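# Remove all protruding nails using a tool

## Task

Extract each nail that protrudes upward. Any contact by the robot's own body with a protruding nail before it has been extracted may count as failure. A nail still dangling from a gripped tool directly over its hole is not considered extracted. A removed nail may land a little away from the tool. Nothing may end up off the table, and anything still gripped when the scene ends could drop, so release it safely first.

## Robot and tools

ROBOT. Two arms, left_arm and right_arm, each ending in a two-finger gripper. Calibrated bases in the scene frame: left_arm at (-0.003, +0.301, 0) m, right_arm at (+0.006, -0.344, 0) m, both with quat_wxyz (+1.000, 0, 0, +0.004), so almost unrotated. A camera stand sits behind the arms. Loose objects may occasionally get nudged by outside forces.

FRAMES. Scene frame: origin at table-top height, halfway between the nominal bases; +x points out over the table, +y toward left_arm, +z up. Arm names do not match left/right in images. Each arm reports its hand pose, velocities and wrist-camera poses in its own base frame; fixed cameras and the table use the scene frame. Motion offsets are taken along the current Hand target's own axes. On a gripper, fingers extend along +z and separate along y; end_effector_position is the spot between the pads, roughly 1 cm short of the tips. Reported poses may be off by a few cm, more when reaching far.

ROW FORMAT (shared by execute_actions and move). One flat list of 14 numbers, each in [-1, 1], always covering both arms: left_arm dx, dy, dz, rx, ry, rz, opening, then right_arm in the same order. dx..rz are relative offsets from that arm's Hand target as it stood when the action or move began, along that Hand target's axes; 1.0 equals 0.6 m or 180 degrees, and rx, ry, rz form a single rotation vector. Rows within one action or one move list all count from that same start, not from each other; a new call starts from the updated Hand target, so resending an offset moves further. Opening is absolute, not an offset: +1 fully open (0.094 m), -1 closed. Sending all six pose numbers as 0 re-requests the current Hand target; to keep a gripper unchanged, resend its current opening (0 means half open).

execute_actions: actions is a list of actions; each action is a table of up to 15 rows, one per 1/30 s step, the last row repeating if fewer. cameras picks images by name (cam_high, cam_low, cam_left_wrist, cam_right_wrist, or ["all"]); an empty actions list returns all images and the state.

move: target is one row or a list of up to 15 rows, all offsets from the same starting Hand targets. The grippers travel in straight lines, ending together, within 10 s total. speed is m/s (0.002 to 4.3, default 0.25; rotation up to twice that in rad/s), one value or one per target. blend (m) rounds corners of a list; 0 stops at each. opening_speed sets finger speed on the -1..1 scale per second (at least 0.2); use it to close gently. grip_force is the per-pad limit in newtons, 10 to 50, one value or one per arm; it persists, and lower values close slowly. blocking=false returns early while motion continues. Paths do not avoid obstacles or the other arm; faster moves overshoot and hit harder. Route around an arm's own base rather than near it. The result adds a move: line with the outcome (done, off_target, moving, held, fault) and limits (paced = pose clipped, held = steps withheld). done means resting within 10 mm and 2 degrees.

wait: seconds from 0 to 10; arms keep their last command and a running move continues. stop: brakes a running move. zoom_image: camera plus region [x0, y0, x1, y1] in pixels, at most 504 by 504, on the newest image of that camera. Image sizes: cam_high and cam_low 896x504, wrist cameras 672x504. finished_scene: pass the current scene number; irreversible.

RESULTS. end_effector_position (m) and end_effector_quat_wxyz per arm in its base frame; Hand target (last commanded pose after clipping; next offsets count from it); Tool commands; grip_measured (opening on the -1..1 scale, a few mm too wide when empty, a bit narrower than a firmly held part); grip_effort_nm (motor effort, negative closing, not a pad force); Joint positions (last value = opening in m), Joint velocities (may read within noise), joint torques (include arm weight, noisy). Orientation commands are limited to 40 degrees from the measured one per step. A gripper may rest a few cm short of its target from friction alone; a following command re-requests it, and you can add the missing distance. Joint ranges (rad): waist -2.880..2.880, shoulder 0..3.142, elbow 0..3.019, wrist pitch -1.693..1.571, wrist yaw -1.571..1.571, wrist roll -2.094..2.094.

AVOID. Touching an upright nail with fingers or arm; pull nails with a held tool. Contact between the two arms, grippers or wrist cameras, and closing one gripper on the other's fingers. Fast impacts with fixed or heavy things, dropping parts from height, releasing moving parts, and leaving anything off the table. Long pushes toward unreachable poses, stretched arms and holding loads heat motors: a MOTOR HOT line warns, and an OVER-TEMPERATURE FAULT drops that arm for 30 to 60 s or more. Put tools down before ending.

Each tool is called after "Call:" as name(argument=value, ...) on one line, values as JSON.

## Session

Call:
execute_actions(actions=[])

Scene clock: 0.00 s.
left_arm: end_effector_position=(+0.5786, -0.3179, +0.3587) grip_measured=+1.000 grip_effort_nm=n/a end_effector_quat_wxyz=(+0.157, +0.365, +0.915, -0.066) | right_arm: end_effector_position=(+0.2685, -0.0933, +0.2476) grip_measured=+1.000 grip_effort_nm=n/a end_effector_quat_wxyz=(+0.306, +0.656, +0.685, -0.081)
Joint positions: left_arm=[-0.475 1.943 2.302 -1.602 0.1 0.266 0.094] | right_arm=[-0.017 0.794 0.813 -1.208 0.532 1.405 0.094]
Joint velocities: within noise
Joint torques (N m): no reading
Heat: left arm: hottest wrist yaw 22 °C; right arm: hottest shoulder 21 °C.
Hand target: left_arm +0.5811, -0.3192, +0.3717; +0.172, +0.365, +0.913, -0.068 | right_arm +0.2732, -0.0934, +0.2575; +0.313, +0.657, +0.682, -0.074
Tool commands: left_gripper/opening=+1.0 right_gripper/opening=+1.0

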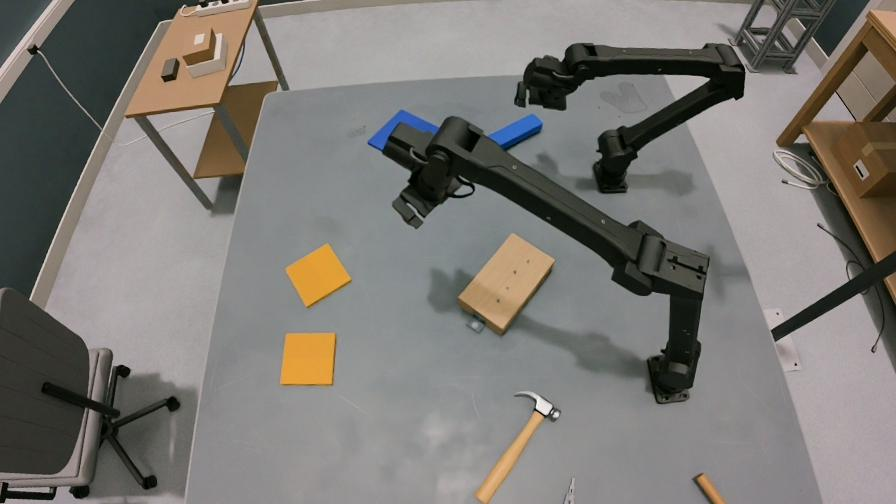

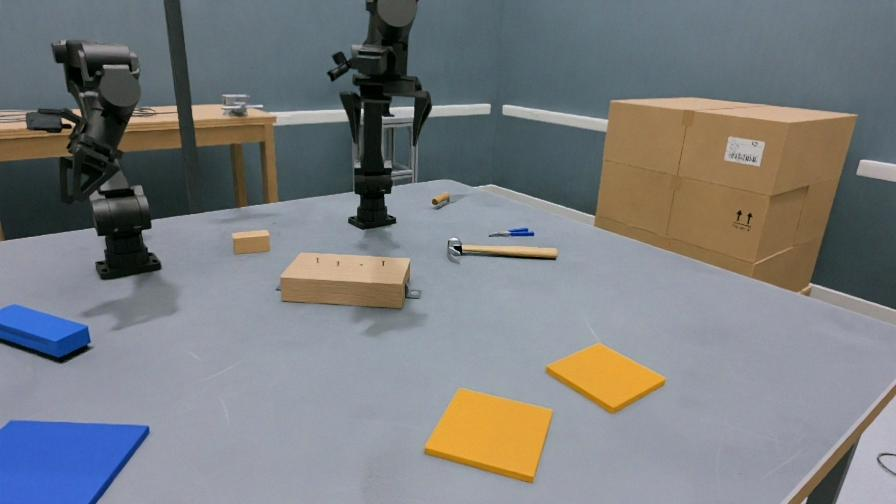

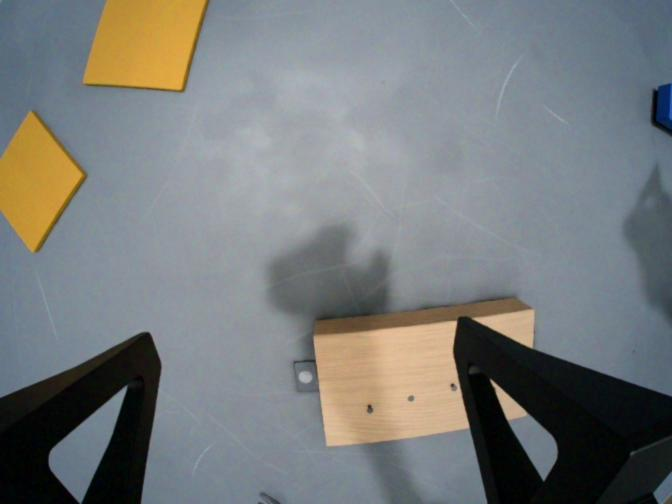

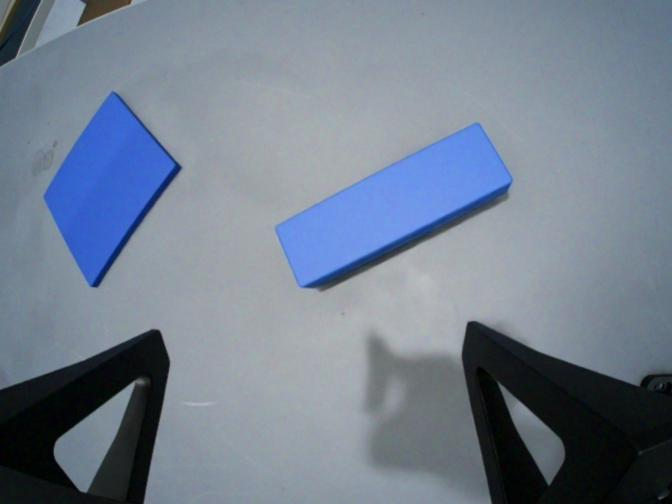

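Call:
zoom_image(camera="cam_high", region=[430, 220, 590, 340])

Call:
zoom_image(camera="cam_low", region=[260, 220, 440, 320])

Call:
zoom_image(camera="cam_low", region=[420, 180, 600, 280])

Call:
zoom_image(camera="cam_high", region=[450, 370, 770, 504])

Call:
zoom_image(camera="cam_left_wrist", region=[240, 280, 560, 504])

Scaled by 3.150 from the camera's 896x504 image, which has a finer 1280x720 frame.

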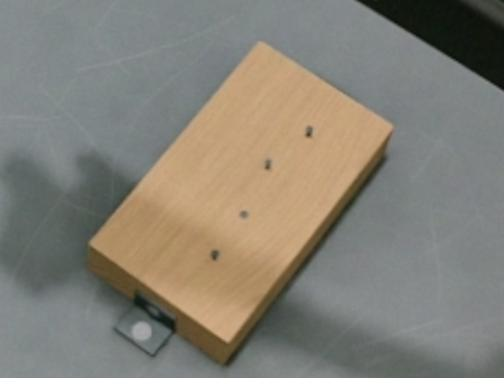

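Scaled by 2.800 from the camera's 896x504 image, which has a finer 1280x720 frame.

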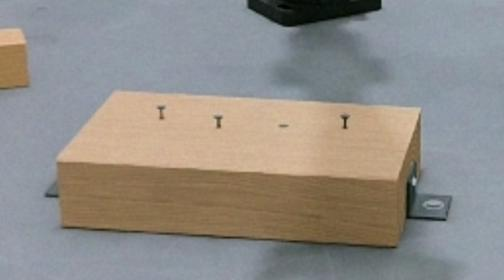

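Scaled by 2.800 from the camera's 896x504 image, which has a finer 1280x720 frame.

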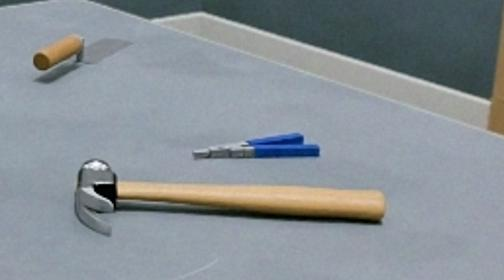

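Scaled by 1.575 from the camera's 896x504 image, which has a finer 1280x720 frame.

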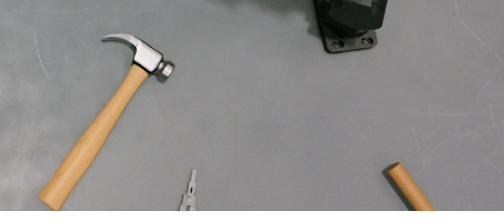

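Scaled by 1.575 from the camera's 672x504 image, which has a finer 960x720 frame.

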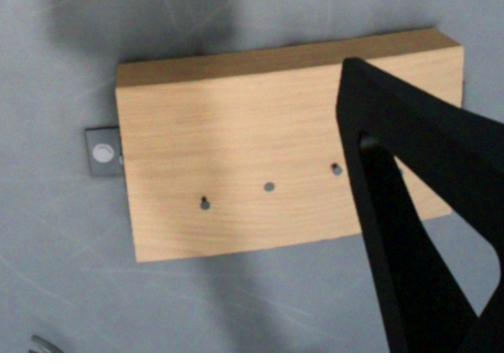

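Call:
move(target=[0.717,0.277,-0.155,0,0.1185,0,1,0,0,0,0,0,0,1], cameras=["all"])

Scene clock: 6.10 s.
left_arm: end_effector_position=(+0.3860, +0.0979, +0.2982) grip_measured=+1.000 grip_effort_nm=0.00 end_effector_quat_wxyz=(-0.001, +0.371, +0.929, -0.001) | right_arm: end_effector_position=(+0.2685, -0.0933, +0.2476) grip_measured=+1.000 grip_effort_nm=-0.04 end_effector_quat_wxyz=(+0.306, +0.656, +0.685, -0.081)
Joint positions: left_arm=[0.25 1.384 1.465 -1.655 0 1.01 0.094] | right_arm=[-0.017 0.794 0.813 -1.208 0.532 1.405 0.094]
Joint torques (N m): left_arm=[1.67 -11.28 7.92 -0.23 -0.06 -0.06] | right_arm=[0.32 -2.61 10 0.91 0.46 -0.2]
Heat: left arm: hottest wrist yaw 22 °C; right arm: hottest shoulder 21 °C.
Hand target: left_arm +0.3805, +0.1008, +0.3026; +0.000, +0.371, +0.929, +0.001 | right_arm +0.2732, -0.0934, +0.2575; +0.313, +0.657, +0.682, -0.074
Off the commanded pose: left_arm 0.007 m, 0 deg | right_arm 0.011 m, 1 deg.
move: off_target (right_arm)

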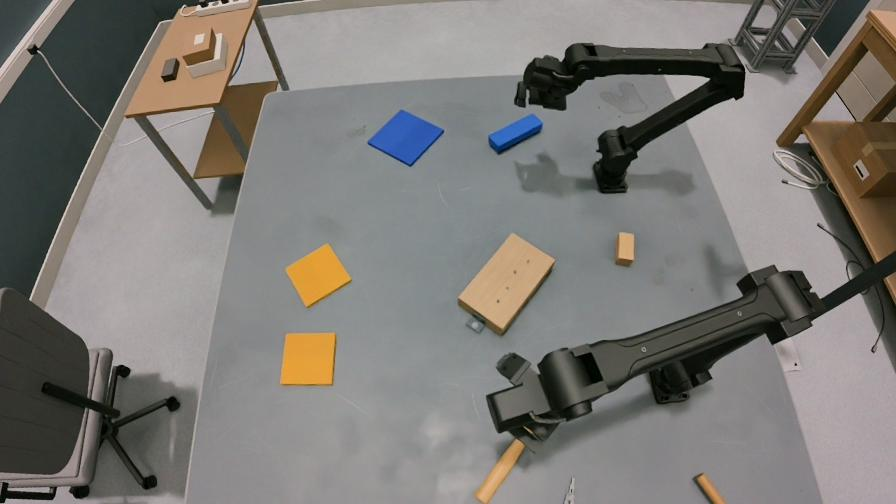

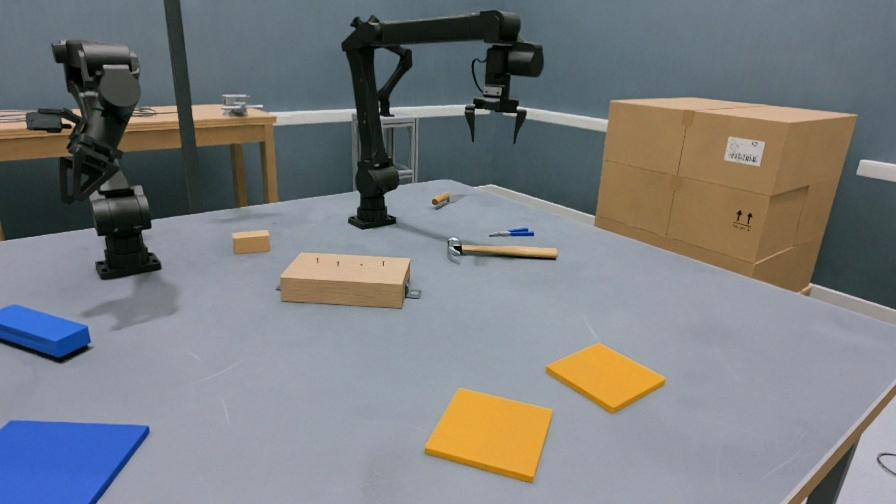

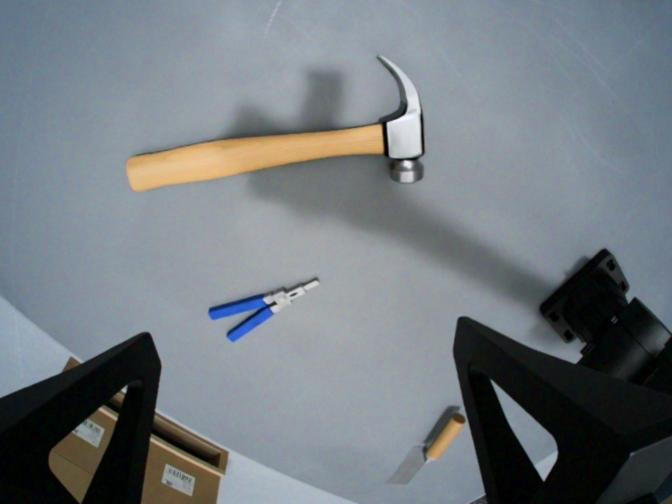

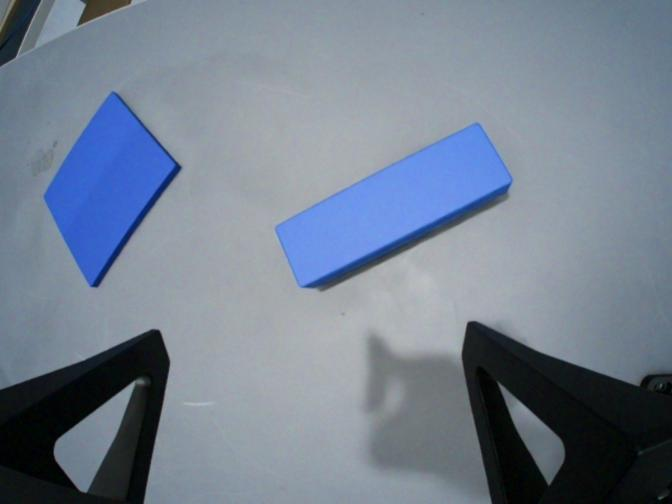

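Call:
move(target=[-0.035,0.114,0.171,0,0,-0.562,1,0,0,0,0,0,0,1], cameras=["cam_left_wrist","cam_high"], speed=0.4)

Scene clock: 11.20 s.
left_arm: end_effector_position=(+0.4412, +0.1295, +0.2050) grip_measured=+1.000 grip_effort_nm=-0.01 end_effector_quat_wxyz=(+0.001, -0.473, +0.881, -0.001) | right_arm: end_effector_position=(+0.2685, -0.0933, +0.2476) grip_measured=+1.000 grip_effort_nm=-0.04 end_effector_quat_wxyz=(+0.306, +0.656, +0.685, -0.081)
Joint positions: left_arm=[0.287 1.55 1.399 -1.418 0.001 -0.699 0.094] | right_arm=[-0.017 0.794 0.813 -1.208 0.532 1.405 0.094]
Joint torques (N m): left_arm=[1.79 -11.81 7.95 0.5 -0.2 -0.24] | right_arm=[0.5 -2.9 9.92 1.05 0.45 -0.18]
Heat: left arm: hottest wrist yaw 22 °C; right arm: hottest shoulder 21 °C.
Hand target: left_arm +0.4429, +0.1361, +0.2000; +0.001, -0.482, +0.876, +0.000 | right_arm +0.2732, -0.0934, +0.2575; +0.313, +0.657, +0.682, -0.074
Off the commanded pose: left_arm 0.008 m, 1 deg | right_arm 0.011 m, 1 deg.
move: off_target (right_arm)
Images, in order (width x height): cam_high 896x504, cam_left_wrist 672x504.

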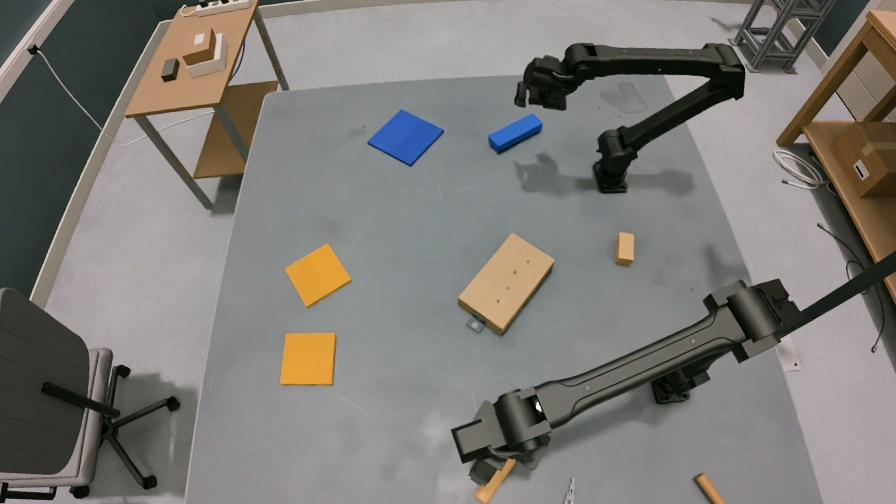

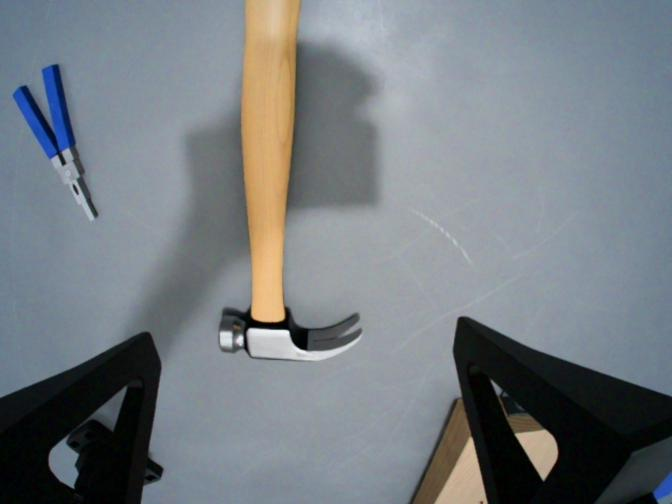

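Call:
move(target=[0,0.067,0.167,0,0,0,1,0,0,0,0,0,0,1], cameras=["cam_left_wrist","cam_low"])

Scene clock: 12.93 s.
left_arm: end_effector_position=(+0.4079, +0.1522, +0.1026) grip_measured=+1.000 grip_effort_nm=-0.01 end_effector_quat_wxyz=(-0.002, -0.481, +0.877, +0.000) | right_arm: end_effector_position=(+0.2685, -0.0933, +0.2476) grip_measured=+1.000 grip_effort_nm=-0.04 end_effector_quat_wxyz=(+0.306, +0.656, +0.685, -0.081)
Joint positions: left_arm=[0.358 1.568 1.14 -1.146 0.001 -0.646 0.094] | right_arm=[-0.017 0.794 0.813 -1.208 0.532 1.405 0.094]
Joint torques (N m): left_arm=[1.67 -11.52 7.43 0.49 -0.19 -0.08] | right_arm=[0.85 -2.96 9.83 0.91 0.45 -0.13]
Heat: left arm: hottest wrist yaw 22 °C; right arm: hottest shoulder 21 °C.
Hand target: left_arm +0.4091, +0.1579, +0.0998; +0.001, -0.482, +0.876, +0.000 | right_arm +0.2732, -0.0934, +0.2575; +0.313, +0.657, +0.682, -0.074
Off the commanded pose: left_arm 0.006 m, 0 deg | right_arm 0.011 m, 1 deg.
move: off_target (right_arm)
Images, in order (width x height): cam_low 896x504, cam_left_wrist 672x504.

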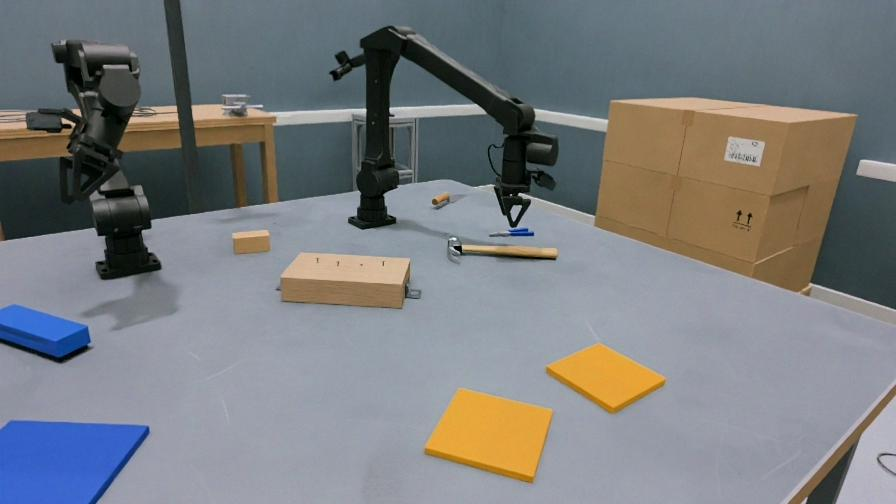

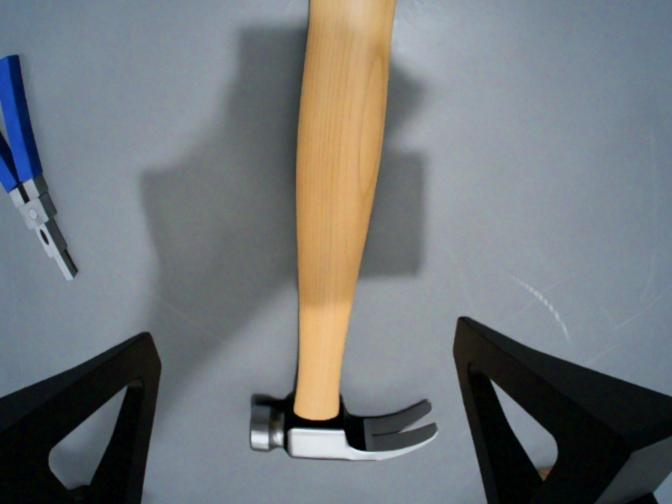

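Call:
move(target=[0,-0.013,0.135,0,0,0.027,1,0,0,0,0,0,0,1], cameras=["cam_left_wrist","cam_low"], speed=0.12)

Scene clock: 14.63 s.
left_arm: end_effector_position=(+0.4135, +0.1543, +0.0228) grip_measured=+1.000 grip_effort_nm=-0.01 end_effector_quat_wxyz=(+0.000, -0.450, +0.893, +0.000) | right_arm: end_effector_position=(+0.2685, -0.0933, +0.2476) grip_measured=+1.000 grip_effort_nm=-0.04 end_effector_quat_wxyz=(+0.306, +0.656, +0.685, -0.081)
Joint positions: left_arm=[0.358 1.691 1.053 -0.934 0.001 -0.575 0.094] | right_arm=[-0.017 0.794 0.813 -1.208 0.532 1.405 0.094]
Joint torques (N m): left_arm=[0.56 -12.1 6.56 0.47 -0.18 -0.06] | right_arm=[0.56 -2.32 9.83 0.98 0.43 -0.18]
Heat: left arm: hottest wrist yaw 22 °C; right arm: hottest shoulder 21 °C.
Hand target: left_arm +0.4158, +0.1539, +0.0189; +0.001, -0.445, +0.896, +0.001 | right_arm +0.2732, -0.0934, +0.2575; +0.313, +0.657, +0.682, -0.074
Off the commanded pose: left_arm 0.005 m, 1 deg | right_arm 0.011 m, 1 deg.
move: off_target (right_arm)
Images, in order (width x height): cam_low 896x504, cam_left_wrist 672x504.

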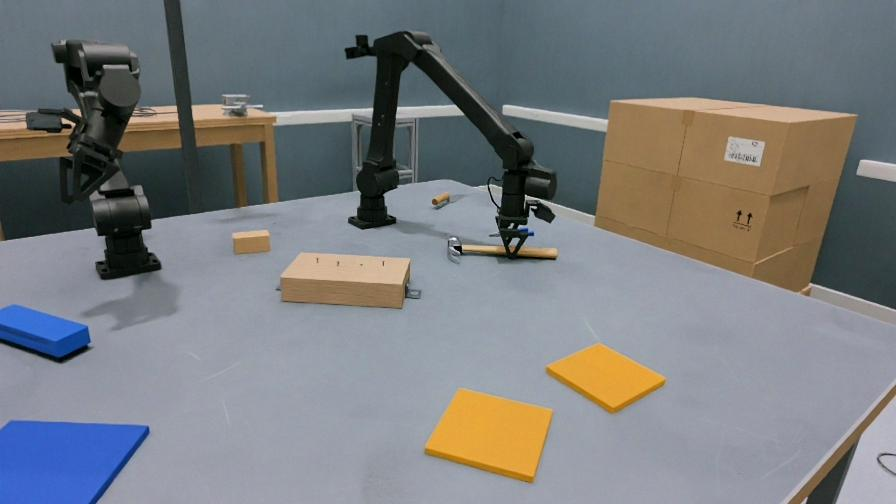

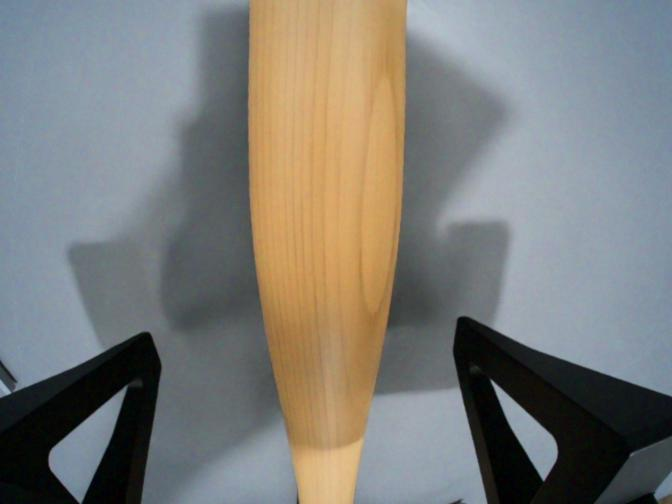

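Call:
move(target=[0,0,0,0,0,0,-1,0,0,0,0,0,0,1], cameras=["cam_left_wrist"], opening_speed=0.8)

Call:
move(target=[0,0,-0.25,0,0,0,-1,0,0,0,0,0,0,1], cameras=["cam_left_wrist","cam_low","cam_high"], speed=0.2)

Scene clock: 17.57 s.
left_arm: end_effector_position=(+0.4145, +0.1546, +0.0228) grip_measured=-0.330 grip_effort_nm=-1.03 end_effector_quat_wxyz=(+0.002, -0.449, +0.894, -0.001) | right_arm: end_effector_position=(+0.2685, -0.0933, +0.2476) grip_measured=+1.000 grip_effort_nm=-0.04 end_effector_quat_wxyz=(+0.306, +0.656, +0.685, -0.081)
Joint positions: left_arm=[0.358 1.691 1.053 -0.929 0.001 -0.572 0.031] | right_arm=[-0.017 0.794 0.813 -1.208 0.532 1.405 0.094]
Joint torques (N m): left_arm=[0.5 -12.16 6.54 0.36 -0.18 -0.09] | right_arm=[0.67 -2.32 10 0.88 0.45 -0.18]
Heat: left arm: hottest wrist yaw 22 °C; right arm: hottest elbow 22 °C.
Hand target: left_arm +0.4158, +0.1539, +0.0189; +0.001, -0.445, +0.896, +0.001 | right_arm +0.2732, -0.0934, +0.2575; +0.313, +0.657, +0.682, -0.074
Off the commanded pose: left_arm 0.004 m, 1 deg | right_arm 0.011 m, 1 deg.
move: off_target (right_arm)
Images, in order (width x height): cam_left_wrist 672x504.

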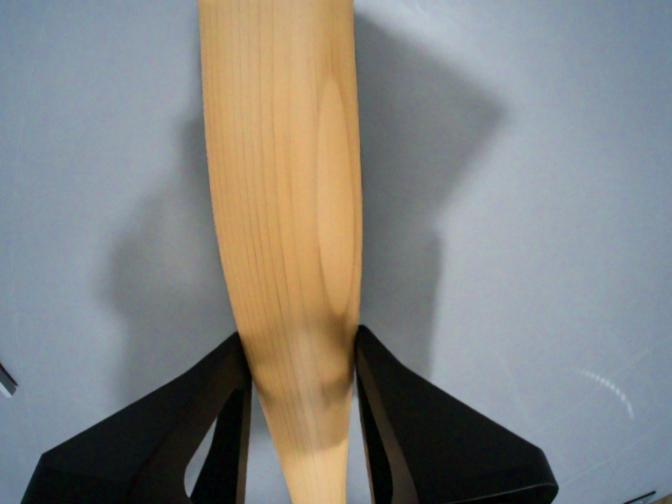

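Scene clock: 19.03 s.
left_arm: end_effector_position=(+0.3944, +0.1482, +0.1366) grip_measured=-0.331 grip_effort_nm=-1.03 end_effector_quat_wxyz=(-0.032, -0.449, +0.893, +0.006) | right_arm: end_effector_position=(+0.2685, -0.0933, +0.2476) grip_measured=+1.000 grip_effort_nm=-0.04 end_effector_quat_wxyz=(+0.306, +0.656, +0.685, -0.081)
Joint positions: left_arm=[0.358 1.538 1.199 -1.296 -0.005 -0.574 0.031] | right_arm=[-0.017 0.794 0.813 -1.208 0.532 1.405 0.094]
Joint torques (N m): left_arm=[0.56 -13.45 12.36 -0.84 0.05 -0.08] | right_arm=[0.56 -2.49 10.04 0.96 0.44 -0.19]
Heat: left arm: hottest elbow 22 °C; right arm: hottest elbow 22 °C.
Hand target: left_arm +0.4156, +0.1536, +0.1689; +0.001, -0.445, +0.896, +0.001 | right_arm +0.2732, -0.0934, +0.2575; +0.313, +0.657, +0.682, -0.074
Off the commanded pose: left_arm 0.039 m, 4 deg | right_arm 0.011 m, 1 deg.
move: off_target (left_arm, right_arm)
Images, in order (width x height): cam_high 896x504, cam_low 896x504, cam_left_wrist 672x504.

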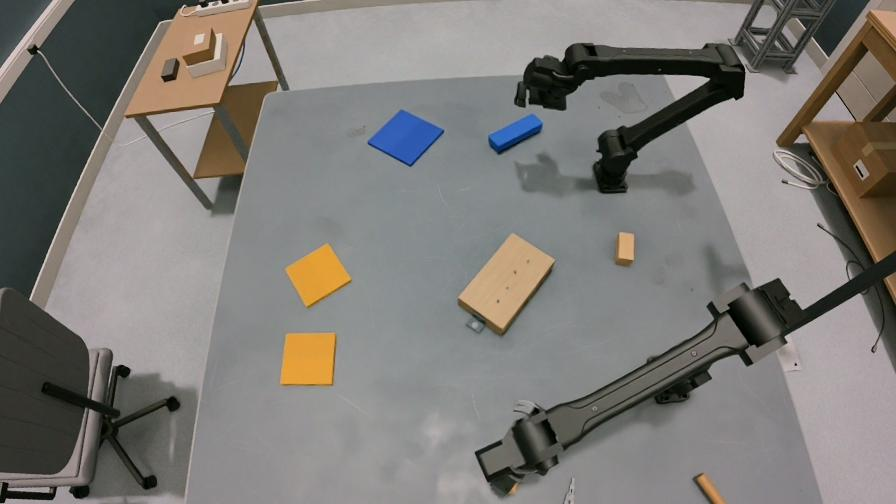

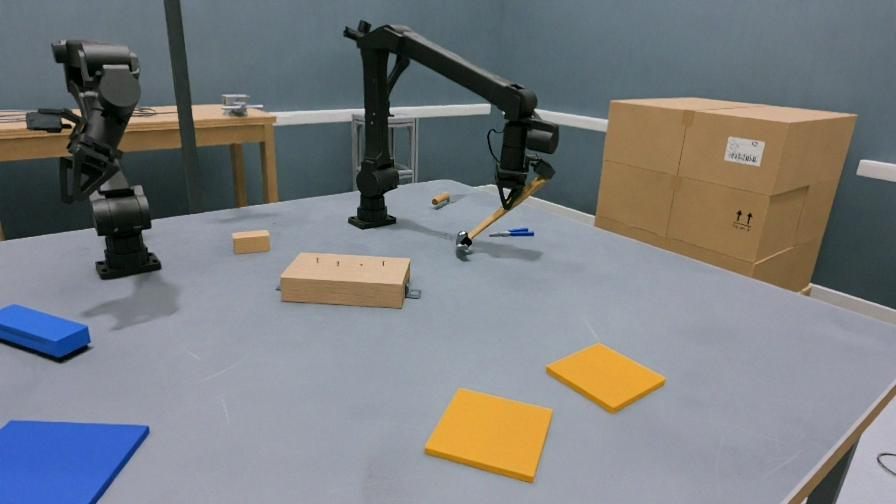

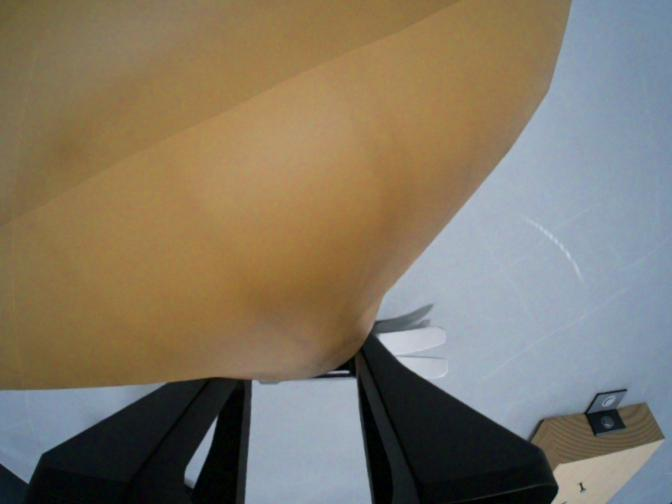

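Call:
move(target=[0,0,-0.25,0,-0.2,0,-1,0,0,0,0,0,0,1], cameras=["cam_left_wrist","cam_low","cam_high"], speed=0.2)

Call:
zoom_image(camera="cam_low", region=[400, 60, 620, 280])

Scene clock: 21.73 s.
left_arm: end_effector_position=(+0.4057, +0.1551, +0.2880) grip_measured=-0.331 grip_effort_nm=-1.04 end_effector_quat_wxyz=(+0.235, -0.425, +0.862, +0.144) | right_arm: end_effector_position=(+0.2685, -0.0933, +0.2476) grip_measured=+1.000 grip_effort_nm=-0.04 end_effector_quat_wxyz=(+0.306, +0.656, +0.685, -0.081)
Joint positions: left_arm=[0.214 1.214 1.199 -1.142 -0.388 -0.619 0.031] | right_arm=[-0.017 0.794 0.813 -1.208 0.532 1.405 0.094]
Joint torques (N m): left_arm=[-0.21 -10.58 10.92 1.72 -0.82 -0.15] | right_arm=[0.56 -2.61 9.94 1.01 0.43 -0.19]
Heat: left arm: hottest elbow 23 °C; right arm: hottest elbow 22 °C.
Hand target: left_arm +0.4155, +0.1532, +0.3188; +0.278, -0.423, +0.852, +0.138 | right_arm +0.2732, -0.0934, +0.2575; +0.313, +0.657, +0.682, -0.074
Off the commanded pose: left_arm 0.032 m, 5 deg | right_arm 0.011 m, 1 deg.
move: off_target (left_arm, right_arm)
Images, in order (width x height): cam_high 896x504, cam_low 896x504, cam_left_wrist 672x504.

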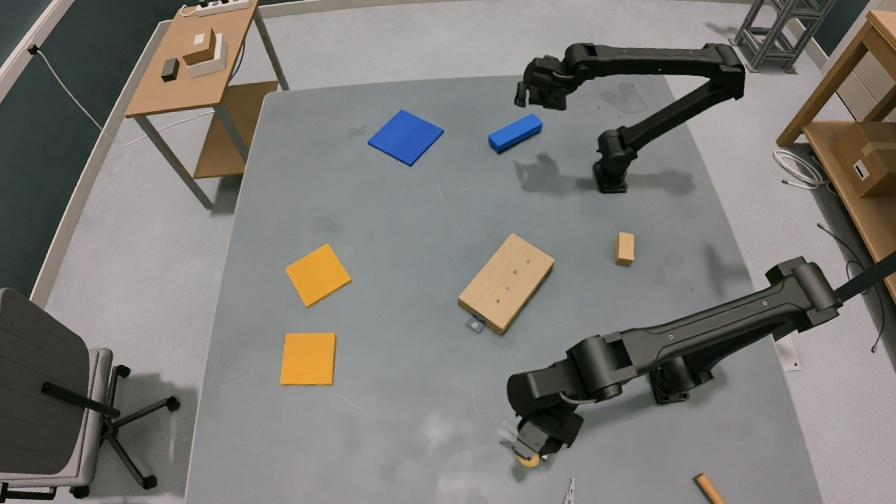

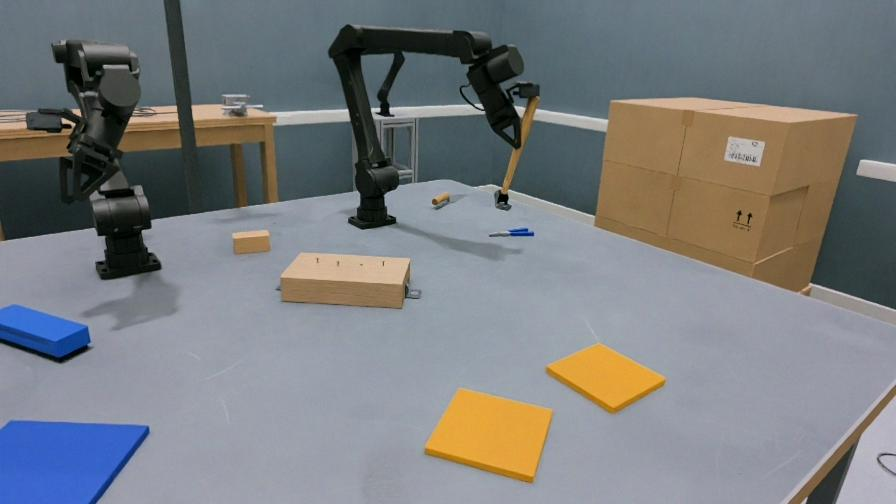

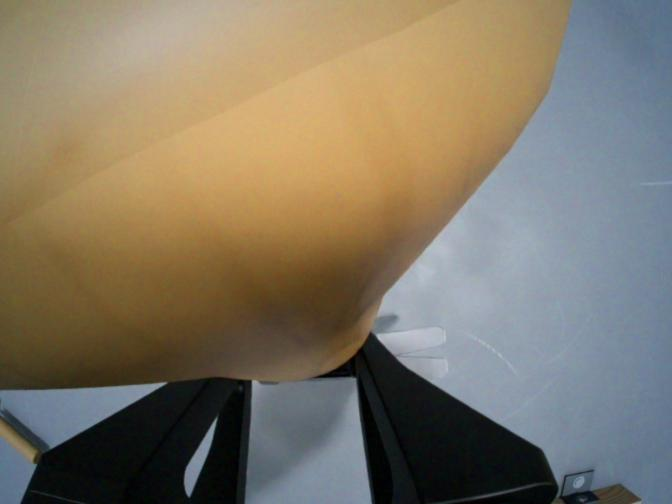

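Scaled by 2.291 from the camera's 896x504 image, which has a finer 1280x720 frame.

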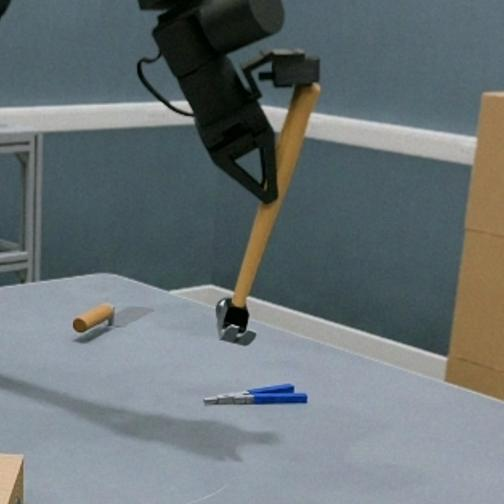

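Call:
move(target=[0,0,0,0,-0.09,0,-1,0.594,0.014,-0.140,-0.6115,-0.05,-0.386,1], cameras=["all"], speed=0.4)

Scene clock: 27.90 s.
left_arm: end_effector_position=(+0.4085, +0.1560, +0.2842) grip_measured=-0.331 grip_effort_nm=-1.04 end_effector_quat_wxyz=(+0.351, -0.399, +0.822, +0.204) | right_arm: end_effector_position=(+0.2656, +0.2501, +0.1337) grip_measured=+1.000 grip_effort_nm=-0.04 end_effector_quat_wxyz=(+0.630, -0.300, +0.650, +0.302)
Joint positions: left_arm=[0.146 1.114 1.009 -0.826 -0.581 -0.561 0.031] | right_arm=[0.646 1.452 0.079 1.348 -0.233 0.009 0.094]
Joint torques (N m): left_arm=[-0.26 -10.11 10.63 2.33 -1.05 -0.09] | right_arm=[-0.21 -4.07 4.55 2.77 -0.01 -0.27]
Heat: left arm: hottest elbow 24 °C; right arm: hottest elbow 23 °C.
Hand target: left_arm +0.4154, +0.1532, +0.3190; +0.395, -0.399, +0.804, +0.196 | right_arm +0.2746, +0.2535, +0.1397; +0.641, -0.299, +0.640, +0.299
Off the commanded pose: left_arm 0.035 m, 6 deg | right_arm 0.011 m, 2 deg.
move: off_target (left_arm, right_arm)

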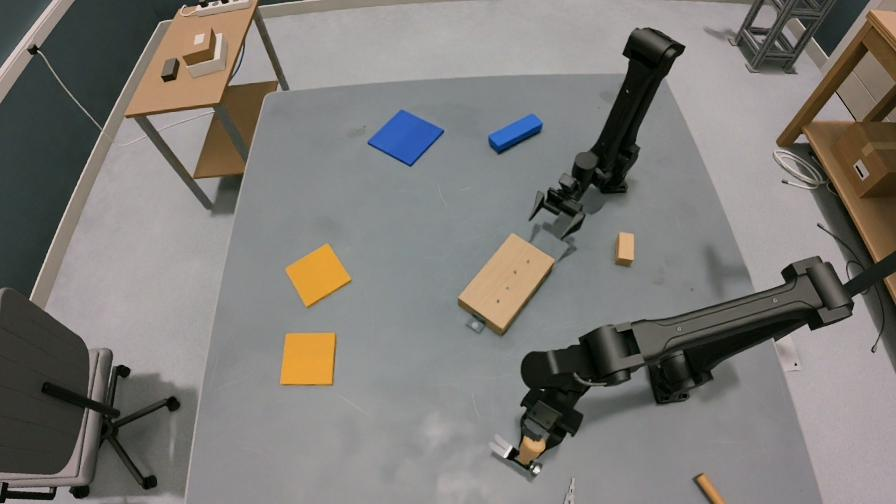

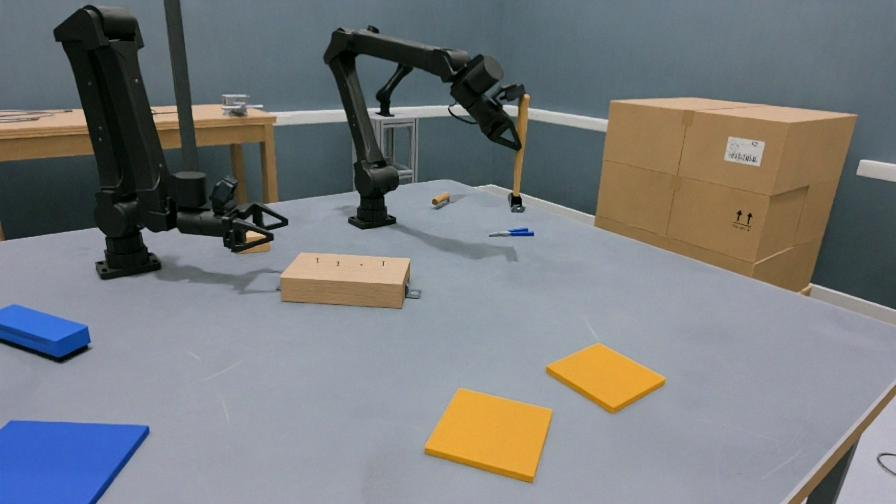

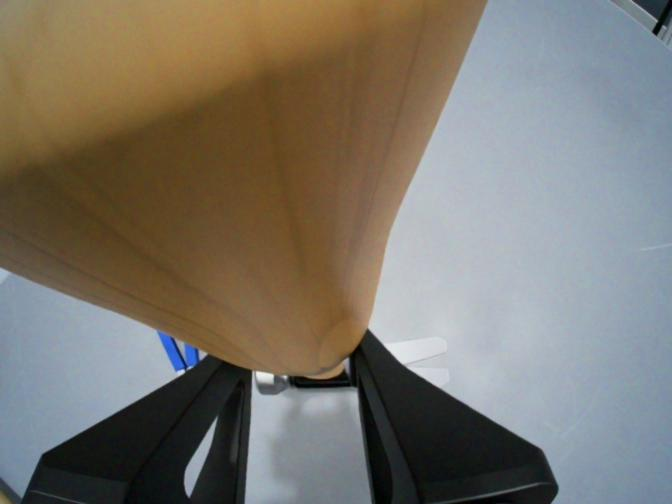

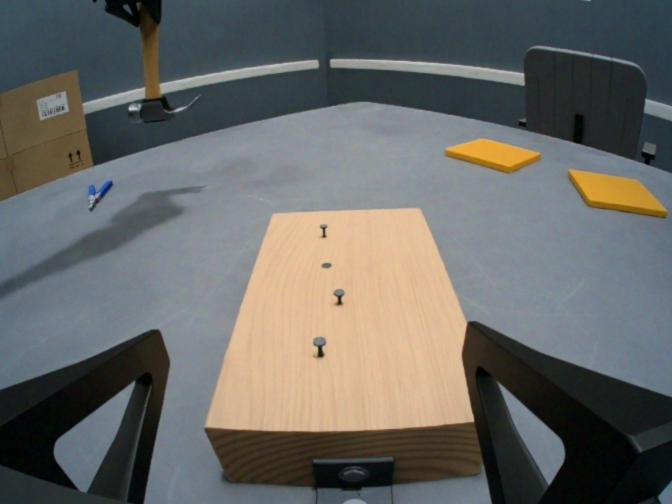

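Call:
move(target=[0.232,-0.183,-0.3,0.132,0,0.102,-1,0,0,0,0,0,0,1], cameras=["all"], speed=0.2)

Scene clock: 30.73 s.
left_arm: end_effector_position=(+0.3609, -0.0902, +0.2907) grip_measured=-0.331 grip_effort_nm=-1.03 end_effector_quat_wxyz=(+0.407, -0.166, +0.892, +0.102) | right_arm: end_effector_position=(+0.2657, +0.2501, +0.1338) grip_measured=+1.000 grip_effort_nm=-0.05 end_effector_quat_wxyz=(+0.630, -0.300, +0.650, +0.302)
Joint positions: left_arm=[-0.543 0.954 0.919 -0.95 -0.681 -0.699 0.031] | right_arm=[0.646 1.452 0.079 1.348 -0.233 0.009 0.094]
Joint torques (N m): left_arm=[0.03 -5.54 11.7 1.01 -1.2 -0.26] | right_arm=[-0.32 -3.72 4.56 2.65 -0.05 -0.26]
Heat: left arm: hottest elbow 25 °C; right arm: hottest elbow 23 °C.
Hand target: left_arm +0.3653, -0.0945, +0.3187; +0.432, -0.177, +0.880, +0.087 | right_arm +0.2746, +0.2535, +0.1398; +0.642, -0.299, +0.640, +0.299
Off the commanded pose: left_arm 0.029 m, 4 deg | right_arm 0.011 m, 2 deg.
move: off_target (left_arm, right_arm)

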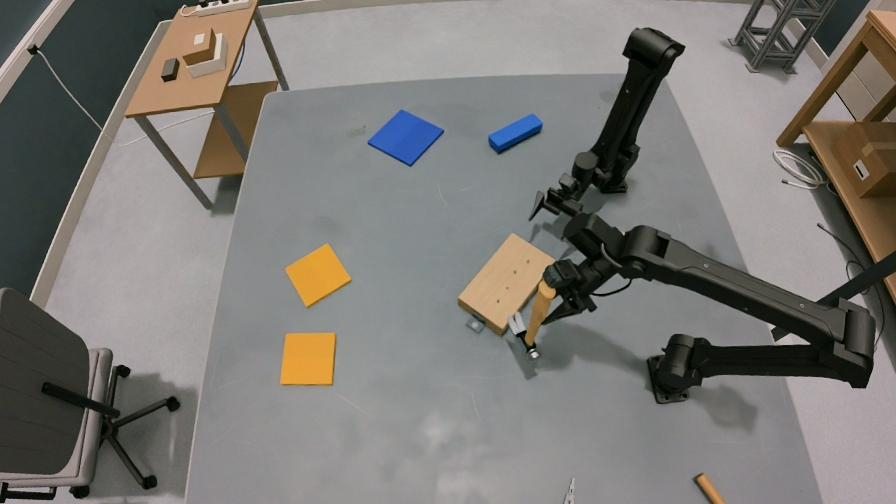

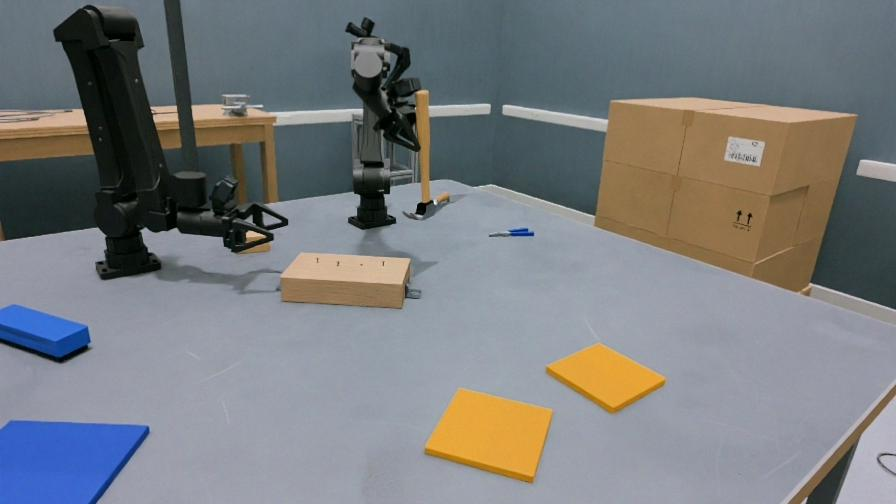

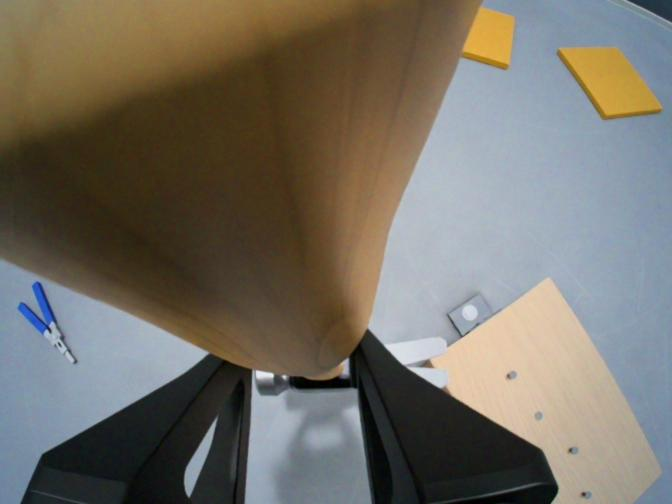

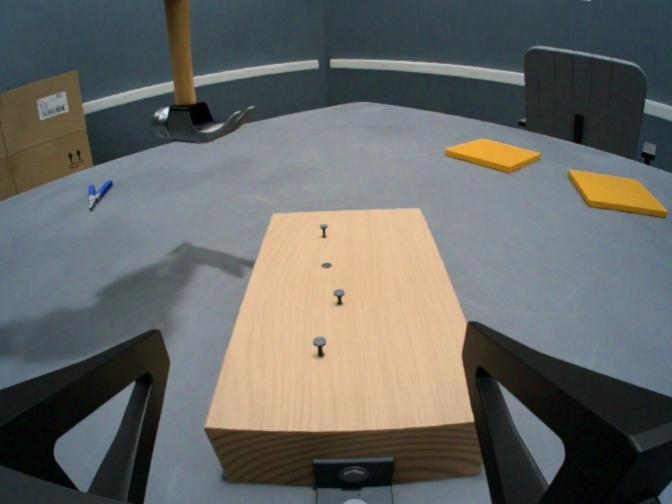

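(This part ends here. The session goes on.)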